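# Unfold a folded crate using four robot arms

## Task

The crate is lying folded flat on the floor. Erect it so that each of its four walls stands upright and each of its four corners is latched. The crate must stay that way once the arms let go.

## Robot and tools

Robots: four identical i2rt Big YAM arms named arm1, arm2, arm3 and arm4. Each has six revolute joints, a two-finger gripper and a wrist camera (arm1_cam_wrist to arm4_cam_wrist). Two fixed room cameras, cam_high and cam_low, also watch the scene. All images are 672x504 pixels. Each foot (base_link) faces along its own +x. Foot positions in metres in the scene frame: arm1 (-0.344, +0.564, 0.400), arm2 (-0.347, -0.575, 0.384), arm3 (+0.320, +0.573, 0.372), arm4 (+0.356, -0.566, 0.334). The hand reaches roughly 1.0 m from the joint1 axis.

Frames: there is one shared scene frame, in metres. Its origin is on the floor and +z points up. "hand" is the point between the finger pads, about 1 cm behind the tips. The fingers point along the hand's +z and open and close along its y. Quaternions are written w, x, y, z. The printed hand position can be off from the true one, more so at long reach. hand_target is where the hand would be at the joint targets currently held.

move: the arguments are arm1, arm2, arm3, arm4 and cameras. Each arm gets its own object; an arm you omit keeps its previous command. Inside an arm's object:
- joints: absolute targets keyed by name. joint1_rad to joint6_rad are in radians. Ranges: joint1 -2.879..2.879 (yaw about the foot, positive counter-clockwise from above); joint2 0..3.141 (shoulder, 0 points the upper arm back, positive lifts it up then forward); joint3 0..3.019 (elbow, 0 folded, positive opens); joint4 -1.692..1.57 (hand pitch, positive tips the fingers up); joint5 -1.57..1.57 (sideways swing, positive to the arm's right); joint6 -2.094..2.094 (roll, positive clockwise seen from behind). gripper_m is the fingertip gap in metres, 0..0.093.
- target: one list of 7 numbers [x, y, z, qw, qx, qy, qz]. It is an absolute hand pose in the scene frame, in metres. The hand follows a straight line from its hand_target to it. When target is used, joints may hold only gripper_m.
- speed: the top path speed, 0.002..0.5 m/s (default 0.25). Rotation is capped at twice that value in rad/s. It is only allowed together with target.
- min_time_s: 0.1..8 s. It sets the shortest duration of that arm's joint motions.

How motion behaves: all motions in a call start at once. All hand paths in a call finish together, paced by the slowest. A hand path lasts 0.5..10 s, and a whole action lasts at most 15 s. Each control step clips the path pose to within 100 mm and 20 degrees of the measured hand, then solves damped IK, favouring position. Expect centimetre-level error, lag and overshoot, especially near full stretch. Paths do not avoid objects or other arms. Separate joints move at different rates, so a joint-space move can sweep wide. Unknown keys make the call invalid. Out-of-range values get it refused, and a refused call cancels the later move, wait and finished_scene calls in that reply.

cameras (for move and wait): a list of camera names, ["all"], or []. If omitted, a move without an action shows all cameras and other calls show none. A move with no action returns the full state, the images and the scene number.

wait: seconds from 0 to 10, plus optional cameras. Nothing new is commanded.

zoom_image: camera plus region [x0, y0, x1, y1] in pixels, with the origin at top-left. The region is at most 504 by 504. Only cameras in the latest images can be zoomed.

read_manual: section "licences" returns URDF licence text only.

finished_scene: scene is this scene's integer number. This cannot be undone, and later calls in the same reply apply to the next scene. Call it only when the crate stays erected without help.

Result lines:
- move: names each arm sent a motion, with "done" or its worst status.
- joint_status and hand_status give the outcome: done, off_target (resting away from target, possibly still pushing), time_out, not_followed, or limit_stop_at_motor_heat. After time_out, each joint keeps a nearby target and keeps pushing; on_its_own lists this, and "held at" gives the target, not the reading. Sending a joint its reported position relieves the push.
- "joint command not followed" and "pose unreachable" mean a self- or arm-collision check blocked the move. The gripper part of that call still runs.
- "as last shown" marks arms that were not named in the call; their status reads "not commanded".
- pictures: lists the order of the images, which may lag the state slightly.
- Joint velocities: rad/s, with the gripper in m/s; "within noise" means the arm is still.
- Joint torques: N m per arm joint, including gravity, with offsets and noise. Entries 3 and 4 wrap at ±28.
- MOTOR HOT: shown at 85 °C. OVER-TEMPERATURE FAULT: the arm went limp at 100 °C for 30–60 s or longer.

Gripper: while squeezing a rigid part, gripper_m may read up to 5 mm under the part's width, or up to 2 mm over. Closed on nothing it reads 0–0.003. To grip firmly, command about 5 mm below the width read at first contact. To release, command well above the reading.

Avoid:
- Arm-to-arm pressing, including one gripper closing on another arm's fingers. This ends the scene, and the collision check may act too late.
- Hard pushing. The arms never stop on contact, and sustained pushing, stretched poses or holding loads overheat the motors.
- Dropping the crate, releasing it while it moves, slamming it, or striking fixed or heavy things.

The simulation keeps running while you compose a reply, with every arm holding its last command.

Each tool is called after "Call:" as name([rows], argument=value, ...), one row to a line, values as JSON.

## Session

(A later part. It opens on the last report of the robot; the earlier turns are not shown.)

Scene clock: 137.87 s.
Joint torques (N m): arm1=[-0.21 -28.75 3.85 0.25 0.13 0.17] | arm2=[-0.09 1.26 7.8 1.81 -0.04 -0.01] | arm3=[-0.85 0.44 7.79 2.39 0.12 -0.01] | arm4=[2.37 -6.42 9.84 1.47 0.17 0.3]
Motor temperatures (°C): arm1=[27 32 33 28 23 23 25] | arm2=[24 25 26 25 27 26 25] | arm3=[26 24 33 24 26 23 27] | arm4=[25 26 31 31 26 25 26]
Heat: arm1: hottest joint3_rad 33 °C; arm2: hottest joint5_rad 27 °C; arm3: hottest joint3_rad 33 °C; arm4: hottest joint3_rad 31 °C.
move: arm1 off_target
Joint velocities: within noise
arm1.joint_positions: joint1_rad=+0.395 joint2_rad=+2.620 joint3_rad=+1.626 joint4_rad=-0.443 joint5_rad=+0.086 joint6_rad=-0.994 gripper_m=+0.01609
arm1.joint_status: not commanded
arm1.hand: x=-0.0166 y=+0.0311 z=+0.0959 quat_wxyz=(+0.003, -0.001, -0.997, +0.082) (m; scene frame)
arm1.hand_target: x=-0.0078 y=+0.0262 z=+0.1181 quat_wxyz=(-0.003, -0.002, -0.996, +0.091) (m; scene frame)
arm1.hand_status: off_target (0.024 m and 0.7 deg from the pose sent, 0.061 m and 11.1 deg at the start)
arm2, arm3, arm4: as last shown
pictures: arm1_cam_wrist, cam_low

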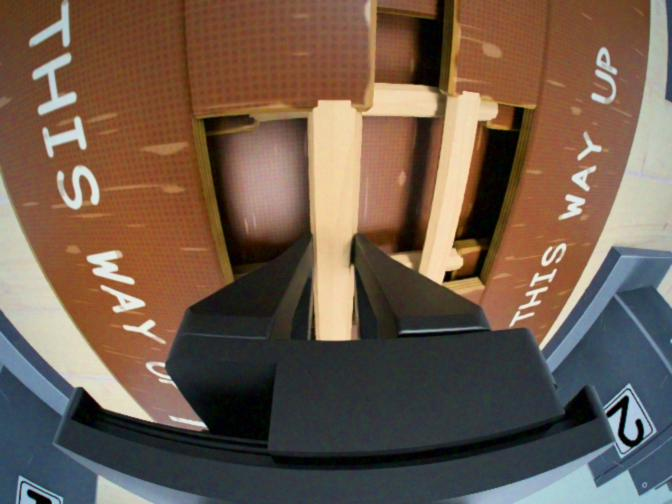

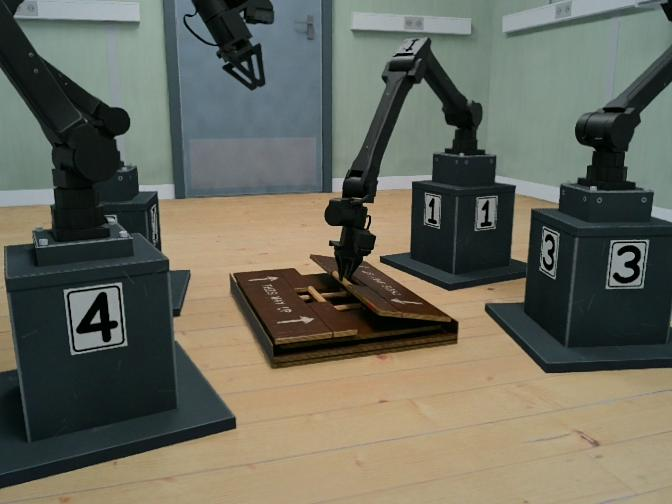

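Call:
move(arm1={"target": [-0.010, 0.060, 0.192, 0, 0, 0.9877, -0.1564], "speed": 0.08}, cameras=["cam_low"])

Call:
zoom_image(camera="cam_low", region=[220, 200, 480, 380])

Scene clock: 140.90 s.
Joint torques (N m): arm1=[0.38 -27.58 3.84 0.5 0.23 0.17] | arm2=[-0.09 1.32 7.8 1.83 -0.03 -0.01] | arm3=[-0.67 0.21 7.94 2.33 0.12 0.03] | arm4=[2.37 -6.36 9.83 1.47 0.17 0.3]
Motor temperatures (°C): arm1=[27 32 33 28 23 23 25] | arm2=[24 25 26 25 27 26 25] | arm3=[26 24 33 24 26 23 27] | arm4=[25 26 31 31 26 25 26]
Heat: arm1: hottest joint3_rad 33 °C; arm2: hottest joint5_rad 27 °C; arm3: hottest joint3_rad 33 °C; arm4: hottest joint3_rad 31 °C.
move: arm1 off_target
Joint velocities: within noise
arm1.joint_positions: joint1_rad=+0.447 joint2_rad=+2.401 joint3_rad=+1.365 joint4_rad=-0.302 joint5_rad=+0.175 joint6_rad=-0.965 gripper_m=+0.01526
arm1.joint_status: not commanded
arm1.hand: x=-0.0170 y=+0.0618 z=+0.1695 quat_wxyz=(+0.007, +0.003, -0.989, +0.148) (m; scene frame)
arm1.hand_target: x=-0.0094 y=+0.0597 z=+0.1914 quat_wxyz=(-0.001, +0.001, -0.988, +0.156) (m; scene frame)
arm1.hand_status: off_target (0.024 m and 1.3 deg from the pose sent, 0.101 m and 8.6 deg at the start)
arm2.joint_positions: joint1_rad=+0.742 joint2_rad=+0.634 joint3_rad=+1.438 joint4_rad=-1.211 joint5_rad=-0.133 joint6_rad=-0.320 gripper_m=+0.09396
arm2.joint_status: not commanded
arm2.hand: x=-0.5071 y=-0.3840 z=+0.9710 quat_wxyz=(-0.284, +0.802, -0.229, -0.472) (m; scene frame)
arm2.hand_target: x=-0.5054 y=-0.3866 z=+0.9838 quat_wxyz=(-0.292, +0.795, -0.226, -0.481) (m; scene frame)
arm2.hand_status: not commanded
arm3.joint_positions: joint1_rad=+0.368 joint2_rad=+0.623 joint3_rad=+1.401 joint4_rad=-1.238 joint5_rad=-0.070 joint6_rad=+0.635 gripper_m=+0.09396
arm3.joint_status: not commanded
arm3.hand: x=+0.3681 y=+0.3300 z=+0.9365 quat_wxyz=(-0.499, -0.717, -0.455, +0.173) (m; scene frame)
arm3.hand_target: x=+0.3677 y=+0.3328 z=+0.9460 quat_wxyz=(-0.508, -0.712, -0.452, +0.176) (m; scene frame)
arm3.hand_status: not commanded
arm4.joint_positions: joint1_rad=+0.329 joint2_rad=+1.044 joint3_rad=+1.026 joint4_rad=-1.101 joint5_rad=+0.266 joint6_rad=+0.459 gripper_m=+0.09396
arm4.joint_status: not commanded
arm4.hand: x=+0.2028 y=-0.2182 z=+0.6019 quat_wxyz=(-0.187, +0.689, -0.678, -0.176) (m; scene frame)
arm4.hand_target: x=+0.2005 y=-0.2196 z=+0.5985 quat_wxyz=(-0.186, +0.684, -0.682, -0.180) (m; scene frame)
arm4.hand_status: not commanded
pictures: cam_low

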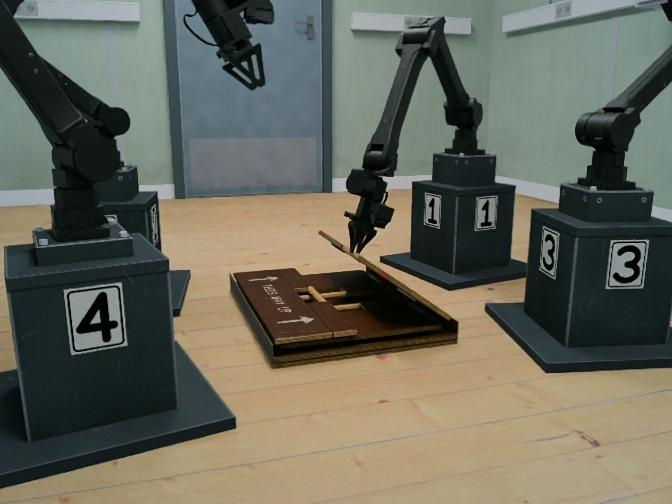

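Scaled by 1.938 from the camera's 672x504 image, which has a finer 960x720 frame.

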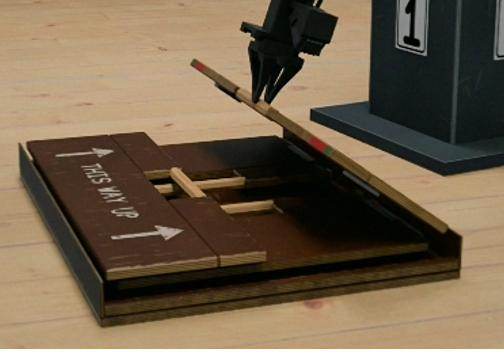

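Call:
move(arm1={"target": [-0.010, 0.114, 0.236, 0, 0, 0.9724, -0.2334], "speed": 0.08})

Call:
move(arm1={"target": [-0.010, 0.172, 0.255, 0, 0, 0.9511, -0.309], "speed": 0.08}, cameras=["cam_low", "cam_high", "arm4_cam_wrist"])

Call:
zoom_image(camera="cam_low", region=[220, 200, 480, 380])

Scene clock: 144.53 s.
Joint torques (N m): arm1=[0.38 -21.66 3.82 1.84 0.31 0.24] | arm2=[-0.09 1.32 7.82 1.81 -0.04 -0.01] | arm3=[0.09 0.21 7.91 2.47 0.1 0] | arm4=[2.37 -6.36 9.83 1.47 0.17 0.3]
Motor temperatures (°C): arm1=[27 32 33 28 23 23 25] | arm2=[24 25 26 25 27 26 25] | arm3=[26 24 33 24 26 23 27] | arm4=[25 26 31 31 26 25 26]
Heat: arm1: hottest joint3_rad 33 °C; arm2: hottest joint5_rad 27 °C; arm3: hottest joint3_rad 33 °C; arm4: hottest joint3_rad 31 °C.
move: arm1 off_target
Joint velocities: within noise
arm1.joint_positions: joint1_rad=+0.539 joint2_rad=+2.205 joint3_rad=+1.106 joint4_rad=-0.140 joint5_rad=+0.292 joint6_rad=-0.917 gripper_m=+0.00806
arm1.joint_status: not commanded
arm1.on_its_own: gripper_m moved -0.00721 to your old target +0.00800
arm1.hand: x=-0.0168 y=+0.1154 z=+0.2284 quat_wxyz=(+0.010, +0.011, -0.975, +0.220) (m; scene frame)
arm1.hand_target: x=-0.0109 y=+0.1150 z=+0.2355 quat_wxyz=(+0.001, +0.005, -0.973, +0.229) (m; scene frame)
arm1.hand_status: off_target (0.010 m and 2.2 deg from the pose sent, 0.085 m and 10.1 deg at the start)
arm2, arm3, arm4: as last shown
pictures: none

Scene clock: 146.23 s.
Joint torques (N m): arm1=[0.03 -19.55 3.03 2.07 0.5 0.28] | arm2=[-0.09 1.2 7.8 1.81 -0.04 -0.01] | arm3=[-0.5 -0.5 7.88 2.36 0.11 0] | arm4=[2.32 -6.42 9.83 1.47 0.17 0.3]
Motor temperatures (°C): arm1=[27 32 33 28 23 23 25] | arm2=[24 25 26 25 27 26 25] | arm3=[26 24 33 24 26 23 27] | arm4=[25 26 31 31 26 25 26]
Heat: arm1: hottest joint3_rad 33 °C; arm2: hottest joint5_rad 27 °C; arm3: hottest joint3_rad 33 °C; arm4: hottest joint3_rad 31 °C.
move: arm1 done
Joint velocities: within noise
arm1.joint_positions: joint1_rad=+0.663 joint2_rad=+2.125 joint3_rad=+0.911 joint4_rad=+0.064 joint5_rad=+0.451 joint6_rad=-0.834 gripper_m=+0.00806
arm1.joint_status: not commanded
arm1.hand: x=-0.0156 y=+0.1710 z=+0.2488 quat_wxyz=(+0.011, +0.007, -0.953, +0.302) (m; scene frame)
arm1.hand_target: x=-0.0103 y=+0.1715 z=+0.2553 quat_wxyz=(+0.001, +0.001, -0.951, +0.309) (m; scene frame)
arm1.hand_status: done (0.008 m and 1.8 deg from the pose sent, 0.063 m and 10.7 deg at the start)
arm2, arm3, arm4: as last shown
pictures: arm4_cam_wrist, cam_high, cam_low

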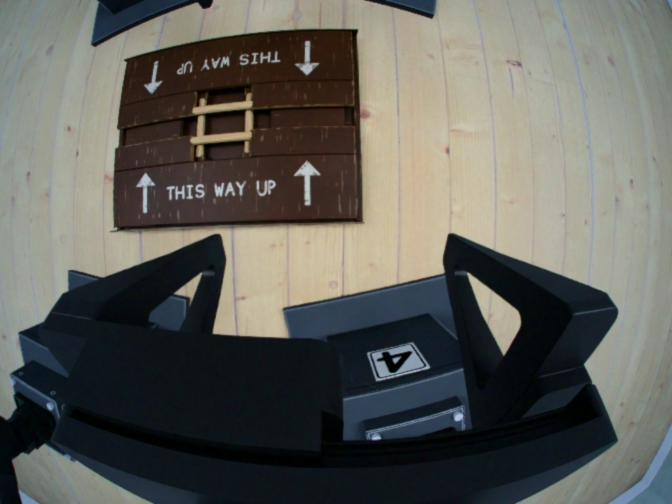

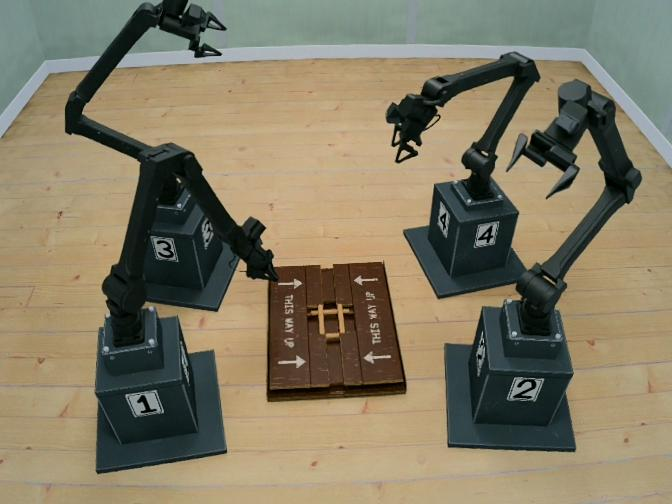

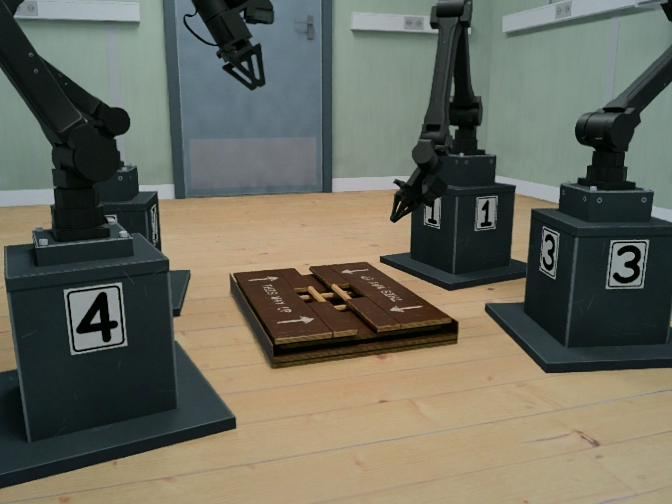

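Scaled by 1.938 from the camera's 672x504 image, which has a finer 960x720 frame.

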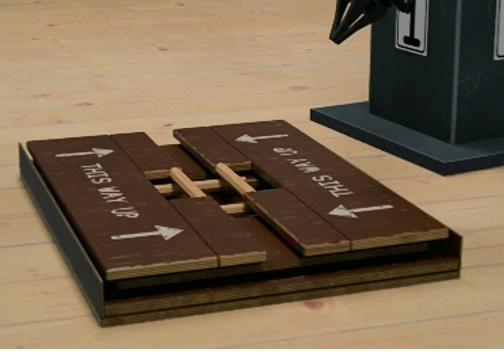

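Call:
move(arm1={"target": [-0.010, 0.019, 0.12, 0, 0, 1, 0], "speed": 0.2, "joints": {"gripper_m": 0.045}})

Call:
move(arm1={"target": [-0.010, 0.019, 0.055, 0, 0, 1, 0], "speed": 0.08}, cameras=["arm1_cam_wrist", "cam_low"])

Call:
zoom_image(camera="cam_low", region=[290, 240, 400, 330])

Scene clock: 164.67 s.
Joint torques (N m): arm1=[-0.62 -24.47 8.23 0.2 0.05 -0.06] | arm2=[-0.09 1.26 7.82 1.81 -0.04 -0.01] | arm3=[-0.03 -0.15 7.73 2.29 0.1 0.03] | arm4=[2.37 -6.36 9.83 1.46 0.18 0.3]
Motor temperatures (°C): arm1=[27 33 32 28 23 23 25] | arm2=[24 25 26 25 27 26 25] | arm3=[26 24 33 24 26 23 27] | arm4=[25 26 31 30 26 25 26]
Heat: arm1: hottest joint2_rad 33 °C; arm2: hottest joint5_rad 27 °C; arm3: hottest joint3_rad 33 °C; arm4: hottest joint3_rad 31 °C.
move: arm1 off_target
Joint velocities: within noise
arm1.joint_positions: joint1_rad=+0.372 joint2_rad=+2.619 joint3_rad=+1.746 joint4_rad=-0.710 joint5_rad=-0.006 joint6_rad=-1.000 gripper_m=+0.04495
arm1.joint_status: all done
arm1.hand: x=-0.0146 y=+0.0314 z=+0.1211 quat_wxyz=(+0.004, -0.007, -1.000, -0.004) (m; scene frame)
arm1.hand_target: x=-0.0105 y=+0.0202 z=+0.1195 quat_wxyz=(+0.000, -0.002, -1.000, +0.001) (m; scene frame)
arm1.hand_status: off_target (0.013 m and 1.0 deg from the pose sent, 0.199 m and 35.2 deg at the start)
arm2, arm3, arm4: as last shown
pictures: none

Scene clock: 166.37 s.
Joint torques (N m): arm1=[-1.55 -24.53 7.75 0.75 0.02 -0.02] | arm2=[-0.03 1.2 7.82 1.83 -0.04 -0.01] | arm3=[-0.79 -0.09 7.86 2.25 0.11 -0.01] | arm4=[2.37 -6.42 9.84 1.46 0.17 0.3]
Motor temperatures (°C): arm1=[27 33 32 28 23 23 25] | arm2=[24 25 26 25 27 26 25] | arm3=[26 24 33 24 26 23 27] | arm4=[25 26 31 30 26 25 26]
Heat: arm1: hottest joint2_rad 33 °C; arm2: hottest joint5_rad 27 °C; arm3: hottest joint3_rad 33 °C; arm4: hottest joint3_rad 31 °C.
move: arm1 off_target
Joint velocities: within noise
arm1.joint_positions: joint1_rad=+0.372 joint2_rad=+2.763 joint3_rad=+1.845 joint4_rad=-0.683 joint5_rad=-0.006 joint6_rad=-1.000 gripper_m=+0.04495
arm1.joint_status: not commanded
arm1.hand: x=-0.0163 y=+0.0332 z=+0.0572 quat_wxyz=(+0.008, -0.007, -1.000, -0.011) (m; scene frame)
arm1.hand_target: x=-0.0103 y=+0.0195 z=+0.0555 quat_wxyz=(+0.000, -0.002, -1.000, +0.001) (m; scene frame)
arm1.hand_status: off_target (0.016 m and 1.8 deg from the pose sent, 0.067 m and 1.0 deg at the start)
arm2, arm3, arm4: as last shown
pictures: arm1_cam_wrist, cam_low

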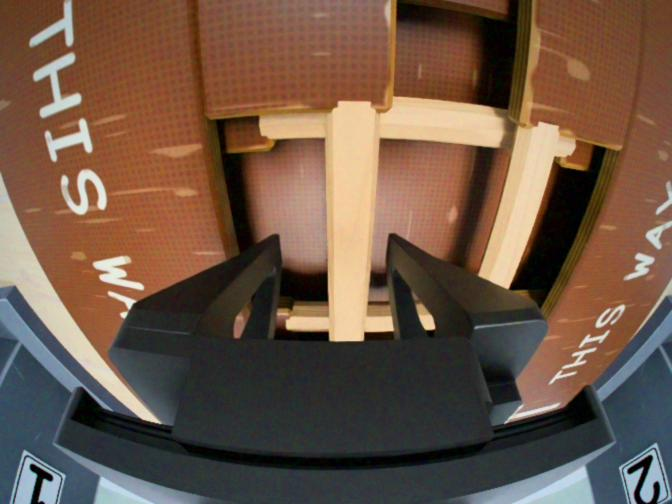

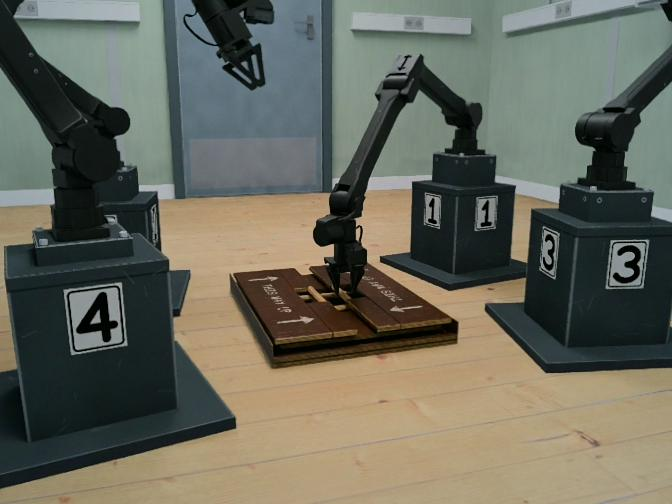

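Scaled by 4.582 from the camera's 672x504 image, which has a finer 960x720 frame.

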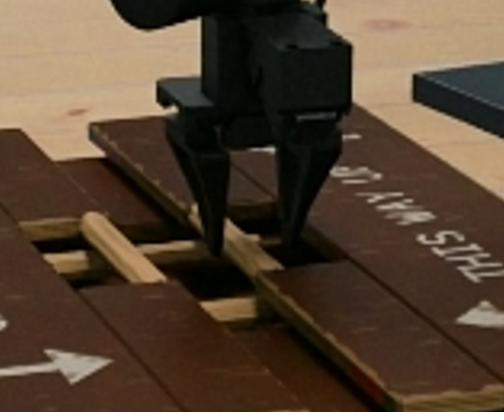

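Call:
move(arm1={"target": [-0.010, 0.019, 0.039, 0, 0, 1, 0], "speed": 0.05}, cameras=["arm1_cam_wrist", "cam_low"])

Call:
zoom_image(camera="cam_low", region=[290, 240, 400, 330])

Scene clock: 168.73 s.
Joint torques (N m): arm1=[-0.62 -24.76 7.71 0.99 0 -0.02] | arm2=[-0.09 1.26 7.8 1.83 -0.04 -0.01] | arm3=[-0.73 -0.03 7.84 2.3 0.14 0.01] | arm4=[2.37 -6.42 9.84 1.47 0.17 0.3]
Motor temperatures (°C): arm1=[27 32 32 28 23 23 25] | arm2=[24 25 26 25 27 26 25] | arm3=[26 24 33 24 26 23 27] | arm4=[25 26 31 30 26 25 26]
Heat: arm1: hottest joint2_rad 32 °C; arm2: hottest joint5_rad 27 °C; arm3: hottest joint3_rad 33 °C; arm4: hottest joint3_rad 31 °C.
move: arm1 off_target
Joint velocities: within noise
arm1.joint_positions: joint1_rad=+0.372 joint2_rad=+2.801 joint3_rad=+1.875 joint4_rad=-0.677 joint5_rad=-0.006 joint6_rad=-1.000 gripper_m=+0.04495
arm1.joint_status: not commanded
arm1.hand: x=-0.0169 y=+0.0338 z=+0.0406 quat_wxyz=(+0.009, -0.007, -1.000, -0.012) (m; scene frame)
arm1.hand_target: x=-0.0106 y=+0.0202 z=+0.0392 quat_wxyz=(+0.000, -0.002, -1.000, +0.000) (m; scene frame)
arm1.hand_status: off_target (0.016 m and 2.0 deg from the pose sent, 0.024 m and 1.8 deg at the start)
arm2, arm3, arm4: as last shown
pictures: arm1_cam_wrist, cam_low

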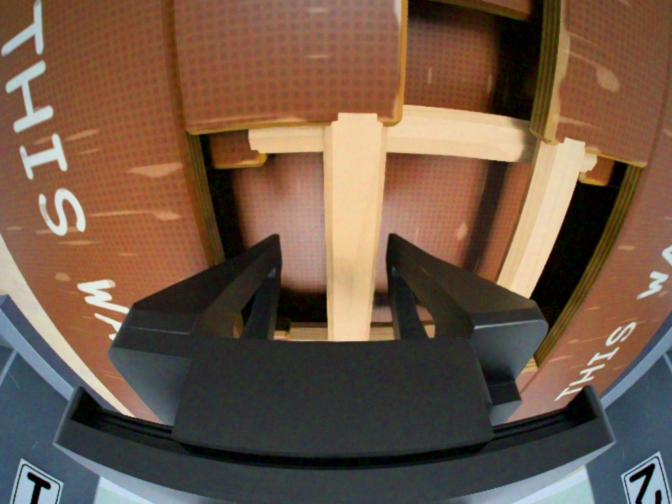

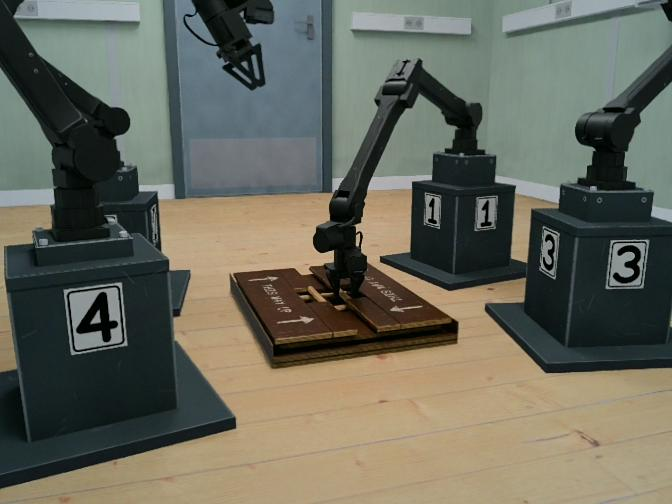

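Scaled by 4.582 from the camera's 672x504 image, which has a finer 960x720 frame.

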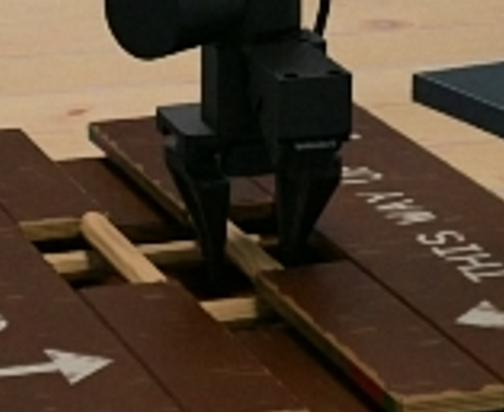

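Call:
move(arm1={"target": [-0.010, 0.013, 0.039, 0, 0, 1, 0], "speed": 0.05})

Call:
move(arm1={"joints": {"gripper_m": 0.0}}, cameras=["arm1_cam_wrist", "cam_low"])

Call:
zoom_image(camera="cam_low", region=[290, 240, 400, 330])

Scene clock: 171.00 s.
Joint torques (N m): arm1=[-0.91 -25.23 7.91 0.36 -0.04 -0.04] | arm2=[-0.09 1.32 7.8 1.83 -0.04 -0.01] | arm3=[-1.08 -0.67 7.9 2.37 0.09 0] | arm4=[2.37 -6.42 9.84 1.47 0.17 0.3]
Motor temperatures (°C): arm1=[27 32 32 28 23 23 25] | arm2=[24 25 26 25 27 26 25] | arm3=[26 24 33 24 26 23 27] | arm4=[25 26 31 30 26 25 26]
Heat: arm1: hottest joint2_rad 32 °C; arm2: hottest joint5_rad 27 °C; arm3: hottest joint3_rad 33 °C; arm4: hottest joint3_rad 31 °C.
move: arm1 off_target
Joint velocities: within noise
arm1.joint_positions: joint1_rad=+0.372 joint2_rad=+2.809 joint3_rad=+1.902 joint4_rad=-0.677 joint5_rad=-0.006 joint6_rad=-1.008 gripper_m=+0.04495
arm1.joint_status: not commanded
arm1.hand: x=-0.0108 y=+0.0241 z=+0.0422 quat_wxyz=(+0.004, -0.003, -1.000, -0.004) (m; scene frame)
arm1.hand_target: x=-0.0102 y=+0.0135 z=+0.0386 quat_wxyz=(+0.000, +0.000, -1.000, +0.000) (m; scene frame)
arm1.hand_status: off_target (0.012 m and 0.7 deg from the pose sent, 0.022 m and 2.0 deg at the start)
arm2, arm3, arm4: as last shown
pictures: none

Scene clock: 171.60 s.
Joint torques (N m): arm1=[-1.2 -25.17 7.87 0.58 0.04 -0.06] | arm2=[-0.09 1.2 7.82 1.84 -0.04 -0.01] | arm3=[-0.97 -0.09 7.83 2.36 0.12 0.02] | arm4=[2.37 -6.36 9.84 1.46 0.17 0.3]
Motor temperatures (°C): arm1=[27 32 32 28 23 23 25] | arm2=[24 25 26 25 27 26 25] | arm3=[26 24 33 24 26 23 27] | arm4=[25 26 31 30 26 25 26]
Heat: arm1: hottest joint2_rad 32 °C; arm2: hottest joint5_rad 27 °C; arm3: hottest joint3_rad 33 °C; arm4: hottest joint3_rad 31 °C.
move: arm1 off_target
Joint velocities: within noise
arm1.joint_positions: joint1_rad=+0.372 joint2_rad=+2.811 joint3_rad=+1.902 joint4_rad=-0.684 joint5_rad=-0.015 joint6_rad=-1.008 gripper_m=+0.01770
arm1.joint_status: gripper_m off_target (ended at +0.01773, target +0.00000)
arm1.hand: x=-0.0109 y=+0.0272 z=+0.0413 quat_wxyz=(+0.002, -0.003, -1.000, -0.010) (m; scene frame)
arm1.hand_target: x=-0.0089 y=+0.0139 z=+0.0388 quat_wxyz=(-0.003, +0.000, -1.000, -0.001) (m; scene frame)
arm1.hand_status: not commanded
arm2, arm3, arm4: as last shown
pictures: arm1_cam_wrist, cam_low

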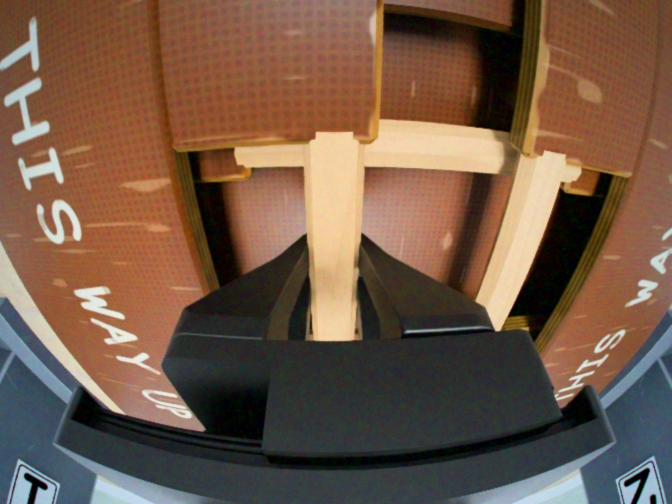

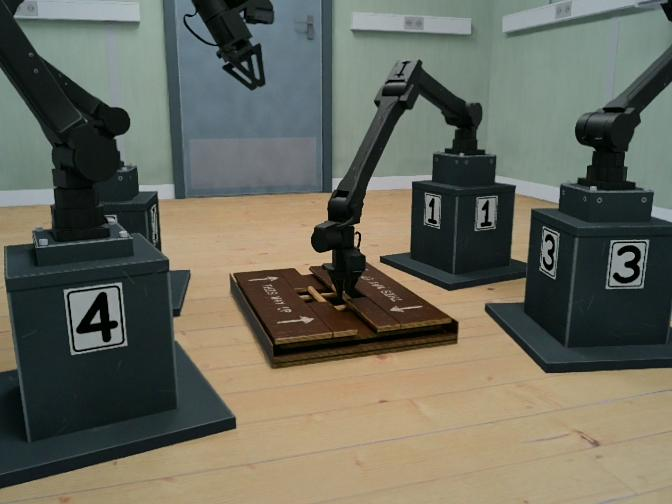

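Scaled by 4.582 from the camera's 672x504 image, which has a finer 960x720 frame.

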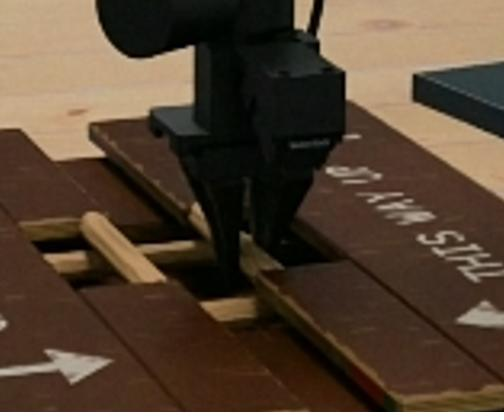

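Call:
move(arm1={"target": [-0.008, 0.030, 0.114, 0, 0, 0.9976, -0.0698], "speed": 0.08})

Call:
move(arm1={"target": [-0.008, 0.048, 0.162, 0, 0, 0.9903, -0.1392], "speed": 0.08}, cameras=["cam_low"])

Call:
zoom_image(camera="cam_low", region=[240, 180, 480, 360])

Scene clock: 177.43 s.
Joint torques (N m): arm1=[0.15 -29.45 3.52 -0.13 0.21 0.12] | arm2=[-0.09 1.26 7.82 1.84 -0.04 -0.01] | arm3=[-0.85 -0.15 7.9 2.28 0.09 -0.01] | arm4=[2.32 -6.42 9.84 1.47 0.17 0.3]
Motor temperatures (°C): arm1=[27 32 32 28 23 23 25] | arm2=[24 25 26 25 27 26 25] | arm3=[26 24 33 24 26 23 27] | arm4=[25 26 31 30 26 25 26]
Heat: arm1: hottest joint2_rad 32 °C; arm2: hottest joint5_rad 27 °C; arm3: hottest joint3_rad 33 °C; arm4: hottest joint3_rad 31 °C.
move: arm1 off_target
Joint velocities: within noise
arm1.joint_positions: joint1_rad=+0.398 joint2_rad=+2.643 joint3_rad=+1.663 joint4_rad=-0.476 joint5_rad=+0.074 joint6_rad=-0.992 gripper_m=+0.01766
arm1.joint_status: not commanded
arm1.hand: x=-0.0117 y=+0.0309 z=+0.0896 quat_wxyz=(+0.002, +0.000, -0.997, +0.071) (m; scene frame)
arm1.hand_target: x=-0.0078 y=+0.0275 z=+0.1126 quat_wxyz=(+0.001, +0.000, -0.997, +0.075) (m; scene frame)
arm1.hand_status: off_target (0.025 m and 0.3 deg from the pose sent, 0.073 m and 9.2 deg at the start)
arm2.joint_positions: joint1_rad=+0.742 joint2_rad=+0.634 joint3_rad=+1.438 joint4_rad=-1.211 joint5_rad=-0.133 joint6_rad=-0.320 gripper_m=+0.09396
arm2.joint_status: not commanded
arm2.hand: x=-0.5071 y=-0.3840 z=+0.9710 quat_wxyz=(-0.284, +0.802, -0.229, -0.472) (m; scene frame)
arm2.hand_target: x=-0.5054 y=-0.3866 z=+0.9838 quat_wxyz=(-0.292, +0.795, -0.226, -0.481) (m; scene frame)
arm2.hand_status: not commanded
arm3.joint_positions: joint1_rad=+0.368 joint2_rad=+0.623 joint3_rad=+1.401 joint4_rad=-1.238 joint5_rad=-0.070 joint6_rad=+0.635 gripper_m=+0.09396
arm3.joint_status: not commanded
arm3.hand: x=+0.3681 y=+0.3300 z=+0.9365 quat_wxyz=(-0.499, -0.717, -0.455, +0.173) (m; scene frame)
arm3.hand_target: x=+0.3677 y=+0.3328 z=+0.9460 quat_wxyz=(-0.508, -0.712, -0.452, +0.176) (m; scene frame)
arm3.hand_status: not commanded
arm4.joint_positions: joint1_rad=+0.329 joint2_rad=+1.044 joint3_rad=+1.026 joint4_rad=-1.101 joint5_rad=+0.266 joint6_rad=+0.459 gripper_m=+0.09396
arm4.joint_status: not commanded
arm4.hand: x=+0.2028 y=-0.2182 z=+0.6019 quat_wxyz=(-0.187, +0.689, -0.678, -0.176) (m; scene frame)
arm4.hand_target: x=+0.2005 y=-0.2196 z=+0.5985 quat_wxyz=(-0.186, +0.684, -0.682, -0.180) (m; scene frame)
arm4.hand_status: not commanded
pictures: none

Scene clock: 178.90 s.
Joint torques (N m): arm1=[-0.09 -27.93 3.38 0.38 0.24 0.14] | arm2=[-0.09 1.32 7.82 1.83 -0.04 -0.01] | arm3=[-0.67 -0.09 7.84 2.48 0.12 0.02] | arm4=[2.37 -6.42 9.84 1.46 0.17 0.3]
Motor temperatures (°C): arm1=[27 32 32 27 23 23 25] | arm2=[24 25 26 25 27 26 25] | arm3=[26 24 33 24 26 23 27] | arm4=[25 26 31 30 26 25 26]
Heat: arm1: hottest joint2_rad 32 °C; arm2: hottest joint5_rad 27 °C; arm3: hottest joint3_rad 33 °C; arm4: hottest joint3_rad 31 °C.
move: arm1 off_target
Joint velocities: within noise
arm1.joint_positions: joint1_rad=+0.433 joint2_rad=+2.482 joint3_rad=+1.454 joint4_rad=-0.325 joint5_rad=+0.143 joint6_rad=-0.968 gripper_m=+0.01723
arm1.joint_status: not commanded
arm1.hand: x=-0.0111 y=+0.0484 z=+0.1422 quat_wxyz=(-0.001, +0.000, -0.991, +0.132) (m; scene frame)
arm1.hand_target: x=-0.0059 y=+0.0469 z=+0.1625 quat_wxyz=(-0.005, +0.000, -0.990, +0.138) (m; scene frame)
arm1.hand_status: off_target (0.020 m and 0.8 deg from the pose sent, 0.074 m and 7.9 deg at the start)
arm2, arm3, arm4: as last shown
pictures: cam_low

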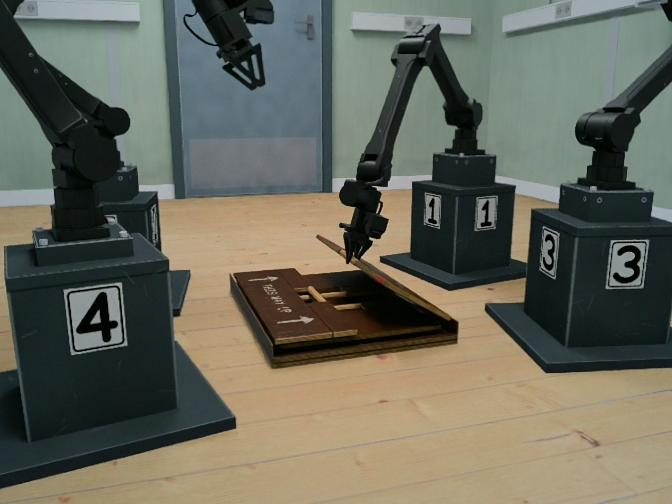

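Scaled by 2.100 from the camera's 672x504 image, which has a finer 960x720 frame.

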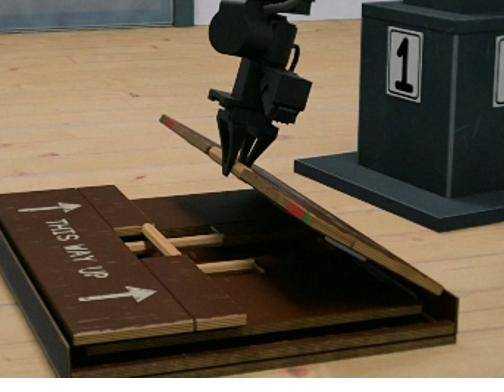

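Call:
move(arm1={"target": [-0.008, 0.077, 0.201, 0, 0, 0.9703, -0.2419], "speed": 0.08}, cameras=["cam_low"])

Call:
zoom_image(camera="cam_low", region=[240, 180, 480, 360])

Scene clock: 182.27 s.
Joint torques (N m): arm1=[0.32 -25.82 2.63 0.73 0.63 0.08] | arm2=[-0.15 1.2 7.8 1.84 -0.04 -0.01] | arm3=[-0.5 0.32 7.82 2.36 0.14 0.03] | arm4=[2.37 -6.42 9.84 1.47 0.17 0.3]
Motor temperatures (°C): arm1=[27 32 32 27 23 23 25] | arm2=[24 25 26 25 27 26 25] | arm3=[26 24 33 24 26 23 27] | arm4=[25 26 31 30 26 25 26]
Heat: arm1: hottest joint2_rad 32 °C; arm2: hottest joint5_rad 27 °C; arm3: hottest joint3_rad 33 °C; arm4: hottest joint3_rad 31 °C.
move: arm1 off_target
Joint velocities: within noise
arm1.joint_positions: joint1_rad=+0.502 joint2_rad=+2.352 joint3_rad=+1.223 joint4_rad=-0.078 joint5_rad=+0.287 joint6_rad=-0.936 gripper_m=+0.01701
arm1.joint_status: not commanded
arm1.hand: x=-0.0127 y=+0.0788 z=+0.1819 quat_wxyz=(+0.004, +0.000, -0.973, +0.230) (m; scene frame)
arm1.hand_target: x=-0.0099 y=+0.0788 z=+0.1991 quat_wxyz=(+0.003, +0.001, -0.971, +0.238) (m; scene frame)
arm1.hand_status: off_target (0.020 m and 1.4 deg from the pose sent, 0.065 m and 12.8 deg at the start)
arm2, arm3, arm4: as last shown
pictures: cam_low

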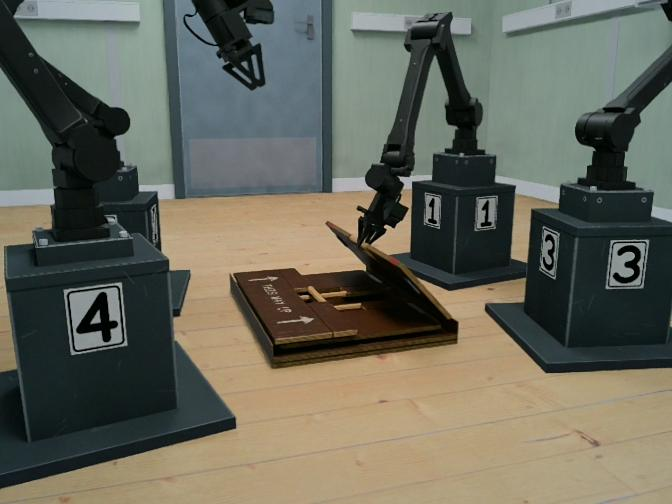

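Scaled by 2.100 from the camera's 672x504 image, which has a finer 960x720 frame.

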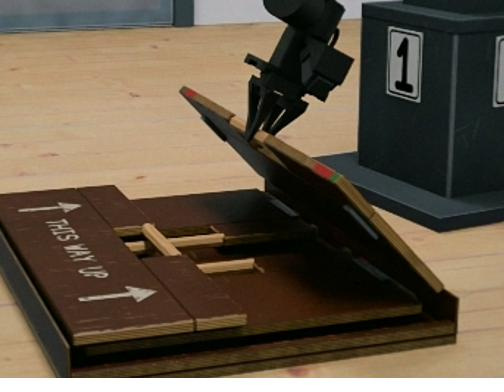

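Call:
move(arm1={"target": [-0.008, 0.116, 0.230, 0, 0, 0.9397, -0.342], "speed": 0.08}, cameras=["cam_low"])

Call:
zoom_image(camera="cam_low", region=[240, 180, 480, 360])

Scene clock: 185.27 s.
Joint torques (N m): arm1=[0.21 -23.36 2.06 1.36 0.79 0.11] | arm2=[-0.03 1.26 7.8 1.83 -0.04 -0.01] | arm3=[-0.62 -0.09 7.76 2.37 0.09 0.02] | arm4=[2.37 -6.42 9.84 1.47 0.17 0.3]
Motor temperatures (°C): arm1=[27 32 32 27 23 23 25] | arm2=[24 25 26 25 27 26 25] | arm3=[26 24 33 24 26 23 27] | arm4=[25 26 31 30 26 25 26]
Heat: arm1: hottest joint2_rad 32 °C; arm2: hottest joint5_rad 27 °C; arm3: hottest joint3_rad 33 °C; arm4: hottest joint3_rad 31 °C.
move: arm1 off_target
Joint velocities: within noise
arm1.joint_positions: joint1_rad=+0.591 joint2_rad=+2.278 joint3_rad=+1.028 joint4_rad=+0.190 joint5_rad=+0.455 joint6_rad=-0.913 gripper_m=+0.01694
arm1.joint_status: not commanded
arm1.hand: x=-0.0133 y=+0.1151 z=+0.2112 quat_wxyz=(+0.005, +0.000, -0.943, +0.331) (m; scene frame)
arm1.hand_target: x=-0.0080 y=+0.1151 z=+0.2292 quat_wxyz=(+0.000, +0.001, -0.939, +0.343) (m; scene frame)
arm1.hand_status: off_target (0.020 m and 1.4 deg from the pose sent, 0.061 m and 13.4 deg at the start)
arm2, arm3, arm4: as last shown
pictures: cam_low

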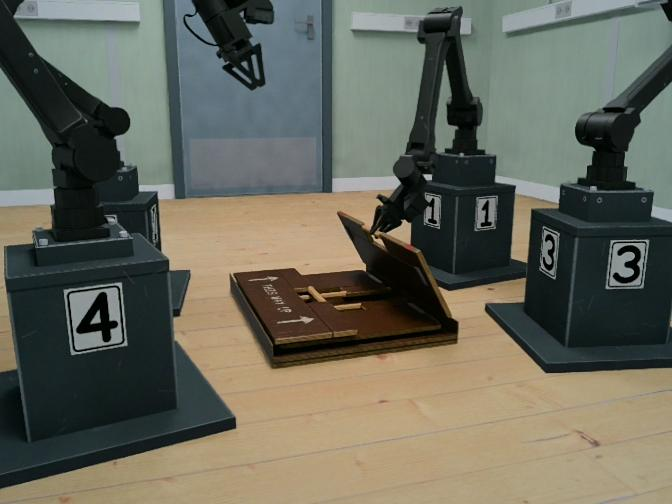

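Scaled by 2.100 from the camera's 672x504 image, which has a finer 960x720 frame.

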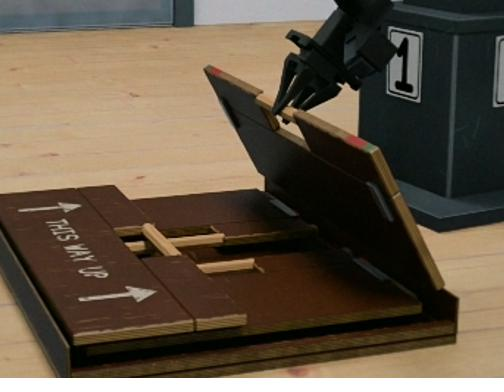

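Call:
move(arm1={"target": [-0.008, 0.161, 0.244, 0, 0, 0.9063, -0.4226], "speed": 0.08}, cameras=["cam_low", "cam_high"])

Call:
zoom_image(camera="cam_low", region=[240, 180, 480, 360])

Scene clock: 188.43 s.
Joint torques (N m): arm1=[0.15 -22.01 0.77 1.76 0.95 0.19] | arm2=[-0.03 1.26 7.83 1.81 -0.03 -0.01] | arm3=[-0.44 -0.03 7.76 2.29 0.14 -0.03] | arm4=[2.37 -6.42 9.84 1.46 0.17 0.3]
Motor temperatures (°C): arm1=[27 32 32 27 23 23 25] | arm2=[24 25 26 25 27 26 25] | arm3=[26 24 33 24 26 23 27] | arm4=[25 26 31 30 26 25 26]
Heat: arm1: hottest joint2_rad 32 °C; arm2: hottest joint5_rad 27 °C; arm3: hottest joint3_rad 33 °C; arm4: hottest joint3_rad 31 °C.
move: arm1 off_target
Joint velocities: within noise
arm1.joint_positions: joint1_rad=+0.686 joint2_rad=+2.264 joint3_rad=+0.893 joint4_rad=+0.426 joint5_rad=+0.622 joint6_rad=-0.899 gripper_m=+0.01694
arm1.joint_status: not commanded
arm1.hand: x=-0.0146 y=+0.1519 z=+0.2295 quat_wxyz=(+0.007, -0.003, -0.910, +0.416) (m; scene frame)
arm1.hand_target: x=-0.0123 y=+0.1561 z=+0.2443 quat_wxyz=(+0.002, -0.004, -0.906, +0.424) (m; scene frame)
arm1.hand_status: off_target (0.018 m and 1.2 deg from the pose sent, 0.057 m and 11.3 deg at the start)
arm2, arm3, arm4: as last shown
pictures: cam_high, cam_low

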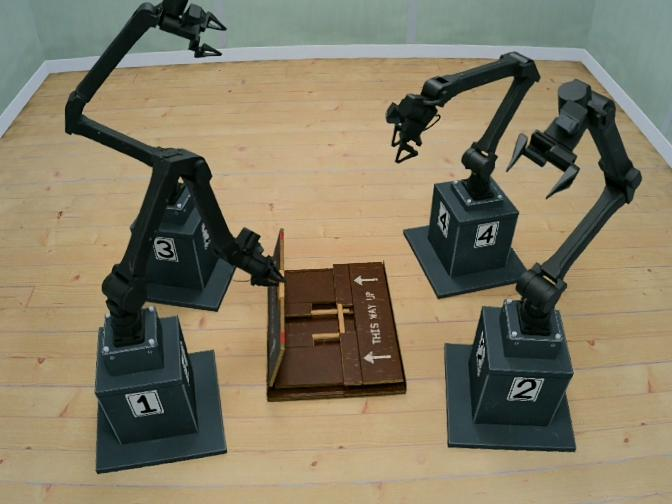

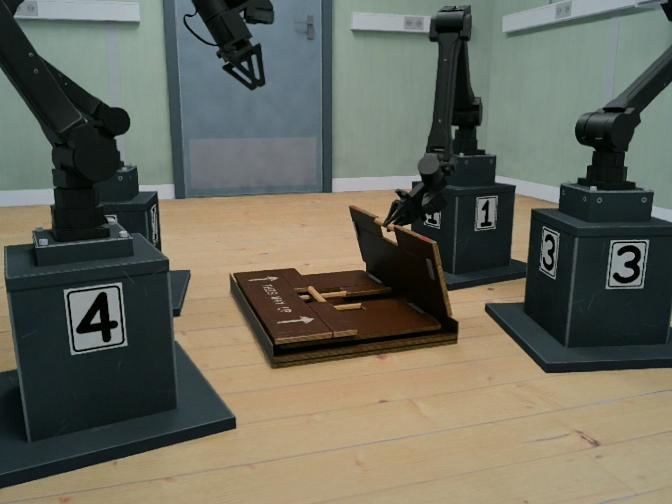

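Scaled by 2.100 from the camera's 672x504 image, which has a finer 960x720 frame.

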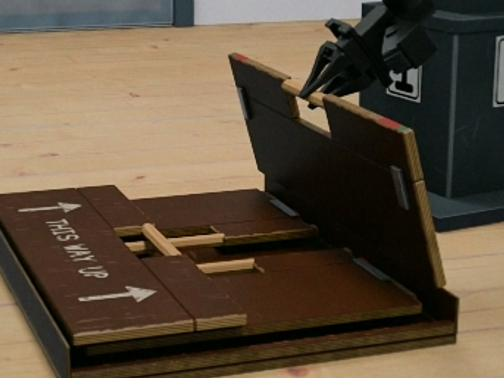

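Call:
move(arm1={"target": [-0.008, 0.200, 0.248, 0, 0, 0.8988, -0.4384], "speed": 0.07})

Call:
move(arm1={"target": [-0.008, 0.225, 0.244, 0, 0, 0.8988, -0.4384], "speed": 0.05}, cameras=["cam_low", "cam_high"])

Call:
zoom_image(camera="cam_low", region=[240, 180, 480, 360])

Call:
zoom_image(camera="cam_high", region=[220, 210, 420, 410])

Scene clock: 191.93 s.
Joint torques (N m): arm1=[2.55 -21.71 0.21 1.48 0.44 0.22] | arm2=[-0.09 1.2 7.82 1.83 -0.04 -0.01] | arm3=[-0.5 -0.15 7.82 2.45 0.13 0.01] | arm4=[2.32 -6.42 9.84 1.46 0.17 0.3]
Motor temperatures (°C): arm1=[27 33 31 27 23 23 25] | arm2=[24 25 26 25 27 26 25] | arm3=[26 24 33 24 26 23 27] | arm4=[25 26 31 30 26 25 26]
Heat: arm1: hottest joint2_rad 33 °C; arm2: hottest joint5_rad 27 °C; arm3: hottest joint3_rad 33 °C; arm4: hottest joint3_rad 31 °C.
move: arm1 off_target
Joint velocities: within noise
arm1.joint_positions: joint1_rad=+0.763 joint2_rad=+2.248 joint3_rad=+0.825 joint4_rad=+0.466 joint5_rad=+0.708 joint6_rad=-0.845 gripper_m=+0.01697
arm1.joint_status: not commanded
arm1.hand: x=-0.0156 y=+0.1867 z=+0.2371 quat_wxyz=(+0.013, -0.004, -0.899, +0.438) (m; scene frame)
arm1.hand_target: x=-0.0087 y=+0.1987 z=+0.2473 quat_wxyz=(+0.003, +0.004, -0.899, +0.439) (m; scene frame)
arm1.hand_status: off_target (0.019 m and 1.6 deg from the pose sent, 0.052 m and 3.0 deg at the start)
arm2, arm3, arm4: as last shown
pictures: none

Scene clock: 192.97 s.
Joint torques (N m): arm1=[3.25 -20.48 -0.27 1.16 0.24 0.41] | arm2=[-0.09 1.26 7.8 1.81 -0.04 -0.01] | arm3=[-0.56 0.21 7.82 2.32 0.12 0.04] | arm4=[2.32 -6.42 9.83 1.47 0.17 0.3]
Motor temperatures (°C): arm1=[27 33 31 27 23 23 25] | arm2=[24 25 26 25 27 26 25] | arm3=[26 24 33 24 26 23 27] | arm4=[25 26 31 30 26 25 26]
Heat: arm1: hottest joint2_rad 33 °C; arm2: hottest joint5_rad 27 °C; arm3: hottest joint3_rad 33 °C; arm4: hottest joint3_rad 31 °C.
move: arm1 off_target
Joint velocities: within noise
arm1.joint_positions: joint1_rad=+0.803 joint2_rad=+2.243 joint3_rad=+0.801 joint4_rad=+0.468 joint5_rad=+0.744 joint6_rad=-0.804 gripper_m=+0.01707
arm1.joint_status: not commanded
arm1.hand: x=-0.0153 y=+0.2040 z=+0.2386 quat_wxyz=(+0.014, -0.007, -0.895, +0.445) (m; scene frame)
arm1.hand_target: x=-0.0087 y=+0.2237 z=+0.2440 quat_wxyz=(+0.002, +0.001, -0.898, +0.440) (m; scene frame)
arm1.hand_status: off_target (0.023 m and 2.0 deg from the pose sent, 0.040 m and 1.6 deg at the start)
arm2, arm3, arm4: as last shown
pictures: cam_high, cam_low

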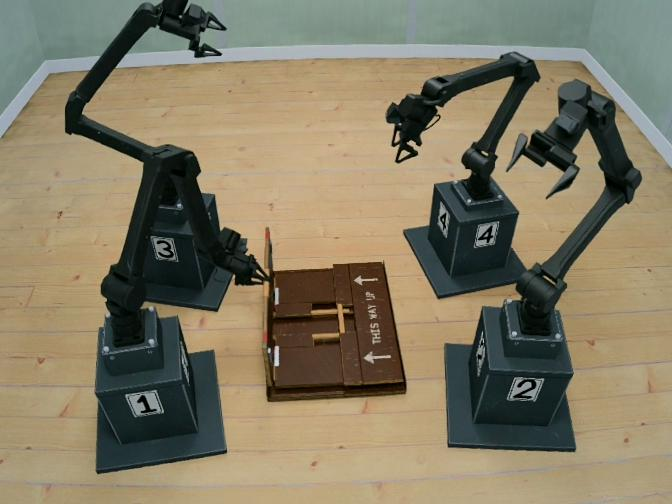

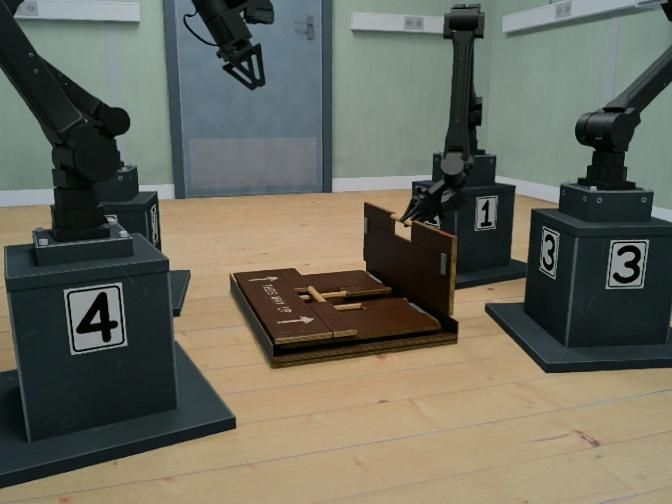

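Scaled by 2.100 from the camera's 672x504 image, which has a finer 960x720 frame.

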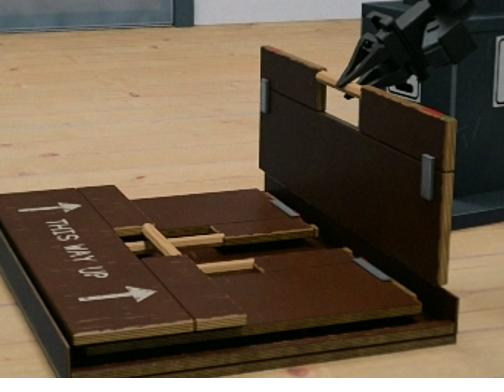

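Scaled by 2.520 from the camera's 672x504 image, which has a finer 960x720 frame.

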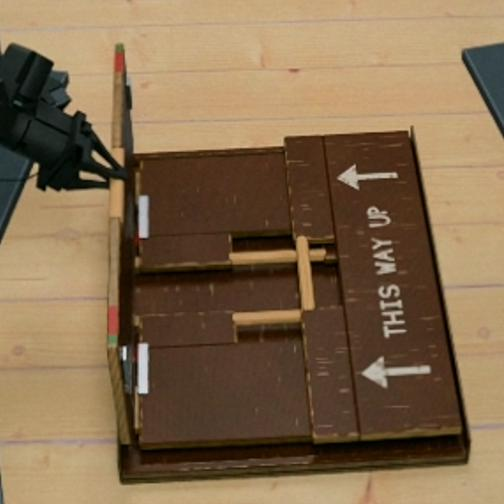

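Call:
move(arm4={"target": [-0.014, -0.020, 0.20, 0, 1, 0, 0], "joints": {"gripper_m": 0.045}, "speed": 0.25}, cameras=["arm4_cam_wrist", "cam_low"])

Scene clock: 202.87 s.
Joint torques (N m): arm1=[3.31 -20.72 -0.29 1.2 0.22 0.39] | arm2=[-0.03 1.26 7.8 1.83 -0.03 -0.01] | arm3=[-0.26 -0.09 7.72 2.35 0.14 0.02] | arm4=[2.67 -21.01 11.51 -0.5 -0.08 -0.11]
Motor temperatures (°C): arm1=[27 33 31 27 23 23 26] | arm2=[24 25 26 25 27 26 25] | arm3=[26 24 33 24 26 23 27] | arm4=[25 26 31 30 26 25 26]
Heat: arm1: hottest joint2_rad 33 °C; arm2: hottest joint5_rad 27 °C; arm3: hottest joint3_rad 33 °C; arm4: hottest joint3_rad 31 °C.
move: arm4 off_target
Joint velocities: within noise
arm1, arm2, arm3: as last shown
arm4.joint_positions: joint1_rad=+0.389 joint2_rad=+2.366 joint3_rad=+1.724 joint4_rad=-0.931 joint5_rad=+0.005 joint6_rad=-0.949 gripper_m=+0.04507
arm4.joint_status: all done
arm4.hand: x=-0.0052 y=-0.0318 z=+0.2048 quat_wxyz=(+0.000, +1.000, -0.013, +0.003) (m; scene frame)
arm4.hand_target: x=-0.0139 y=-0.0257 z=+0.1996 quat_wxyz=(-0.003, +1.000, +0.000, +0.003) (m; scene frame)
arm4.hand_status: off_target (0.016 m and 1.5 deg from the pose sent, 0.498 m and 93.0 deg at the start)
pictures: arm4_cam_wrist, cam_low

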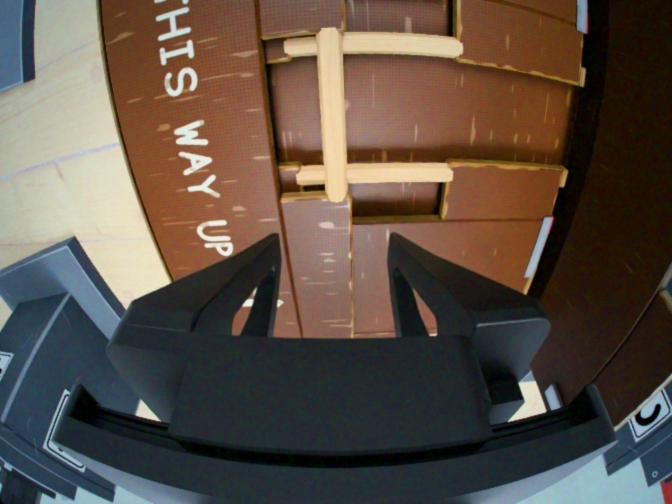

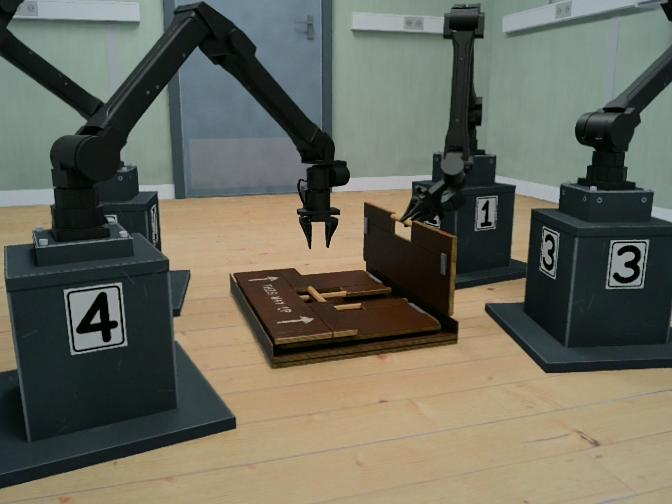

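Call:
move(arm4={"target": [-0.026, -0.022, 0.09, 0, 1, 0, 0], "speed": 0.12}, cameras=["arm4_cam_wrist"])

Scene clock: 208.97 s.
Joint torques (N m): arm1=[3.25 -19.72 -0.29 1.1 0.28 0.43] | arm2=[-0.09 1.26 7.82 1.81 -0.04 -0.01] | arm3=[-0.38 0.03 7.76 2.25 0.12 0.02] | arm4=[2.26 -21.71 10.52 0.18 -0.23 -0.01]
Motor temperatures (°C): arm1=[27 33 30 27 23 23 26] | arm2=[24 25 27 25 27 26 25] | arm3=[26 24 33 24 26 23 27] | arm4=[25 27 31 30 26 25 26]
Heat: arm1: hottest joint2_rad 33 °C; arm2: hottest joint3_rad 27 °C; arm3: hottest joint3_rad 33 °C; arm4: hottest joint3_rad 31 °C.
move: arm4 off_target
Joint velocities: within noise
arm1: as last shown
arm2.joint_positions: joint1_rad=+0.742 joint2_rad=+0.634 joint3_rad=+1.438 joint4_rad=-1.211 joint5_rad=-0.133 joint6_rad=-0.320 gripper_m=+0.09396
arm2.joint_status: not commanded
arm2.hand: x=-0.5071 y=-0.3840 z=+0.9710 quat_wxyz=(-0.284, +0.802, -0.229, -0.472) (m; scene frame)
arm2.hand_target: x=-0.5054 y=-0.3866 z=+0.9838 quat_wxyz=(-0.292, +0.795, -0.226, -0.481) (m; scene frame)
arm2.hand_status: not commanded
arm3.joint_positions: joint1_rad=+0.368 joint2_rad=+0.623 joint3_rad=+1.401 joint4_rad=-1.238 joint5_rad=-0.070 joint6_rad=+0.635 gripper_m=+0.09396
arm3.joint_status: not commanded
arm3.hand: x=+0.3681 y=+0.3300 z=+0.9365 quat_wxyz=(-0.499, -0.717, -0.455, +0.173) (m; scene frame)
arm3.hand_target: x=+0.3677 y=+0.3328 z=+0.9460 quat_wxyz=(-0.508, -0.712, -0.452, +0.176) (m; scene frame)
arm3.hand_status: not commanded
arm4.joint_positions: joint1_rad=+0.389 joint2_rad=+2.581 joint3_rad=+1.825 joint4_rad=-0.830 joint5_rad=+0.002 joint6_rad=-0.949 gripper_m=+0.04507
arm4.joint_status: not commanded
arm4.hand: x=-0.0101 y=-0.0256 z=+0.0989 quat_wxyz=(+0.006, +1.000, -0.013, +0.005) (m; scene frame)
arm4.hand_target: x=-0.0207 y=-0.0199 z=+0.0911 quat_wxyz=(-0.001, +1.000, -0.005, -0.001) (m; scene frame)
arm4.hand_status: off_target (0.019 m and 1.7 deg from the pose sent, 0.117 m and 1.5 deg at the start)
pictures: arm4_cam_wrist

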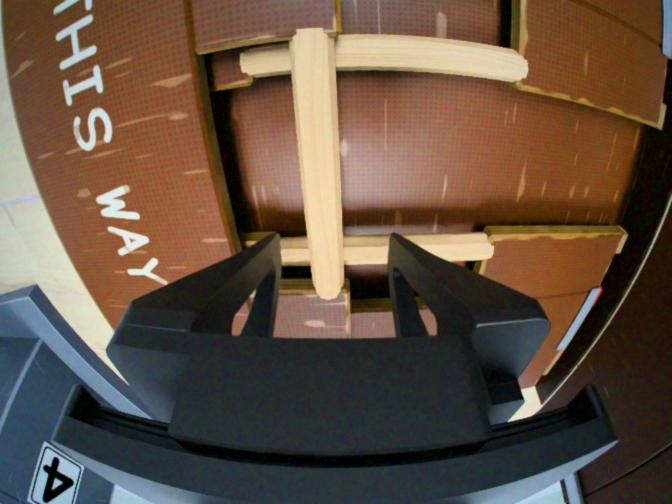

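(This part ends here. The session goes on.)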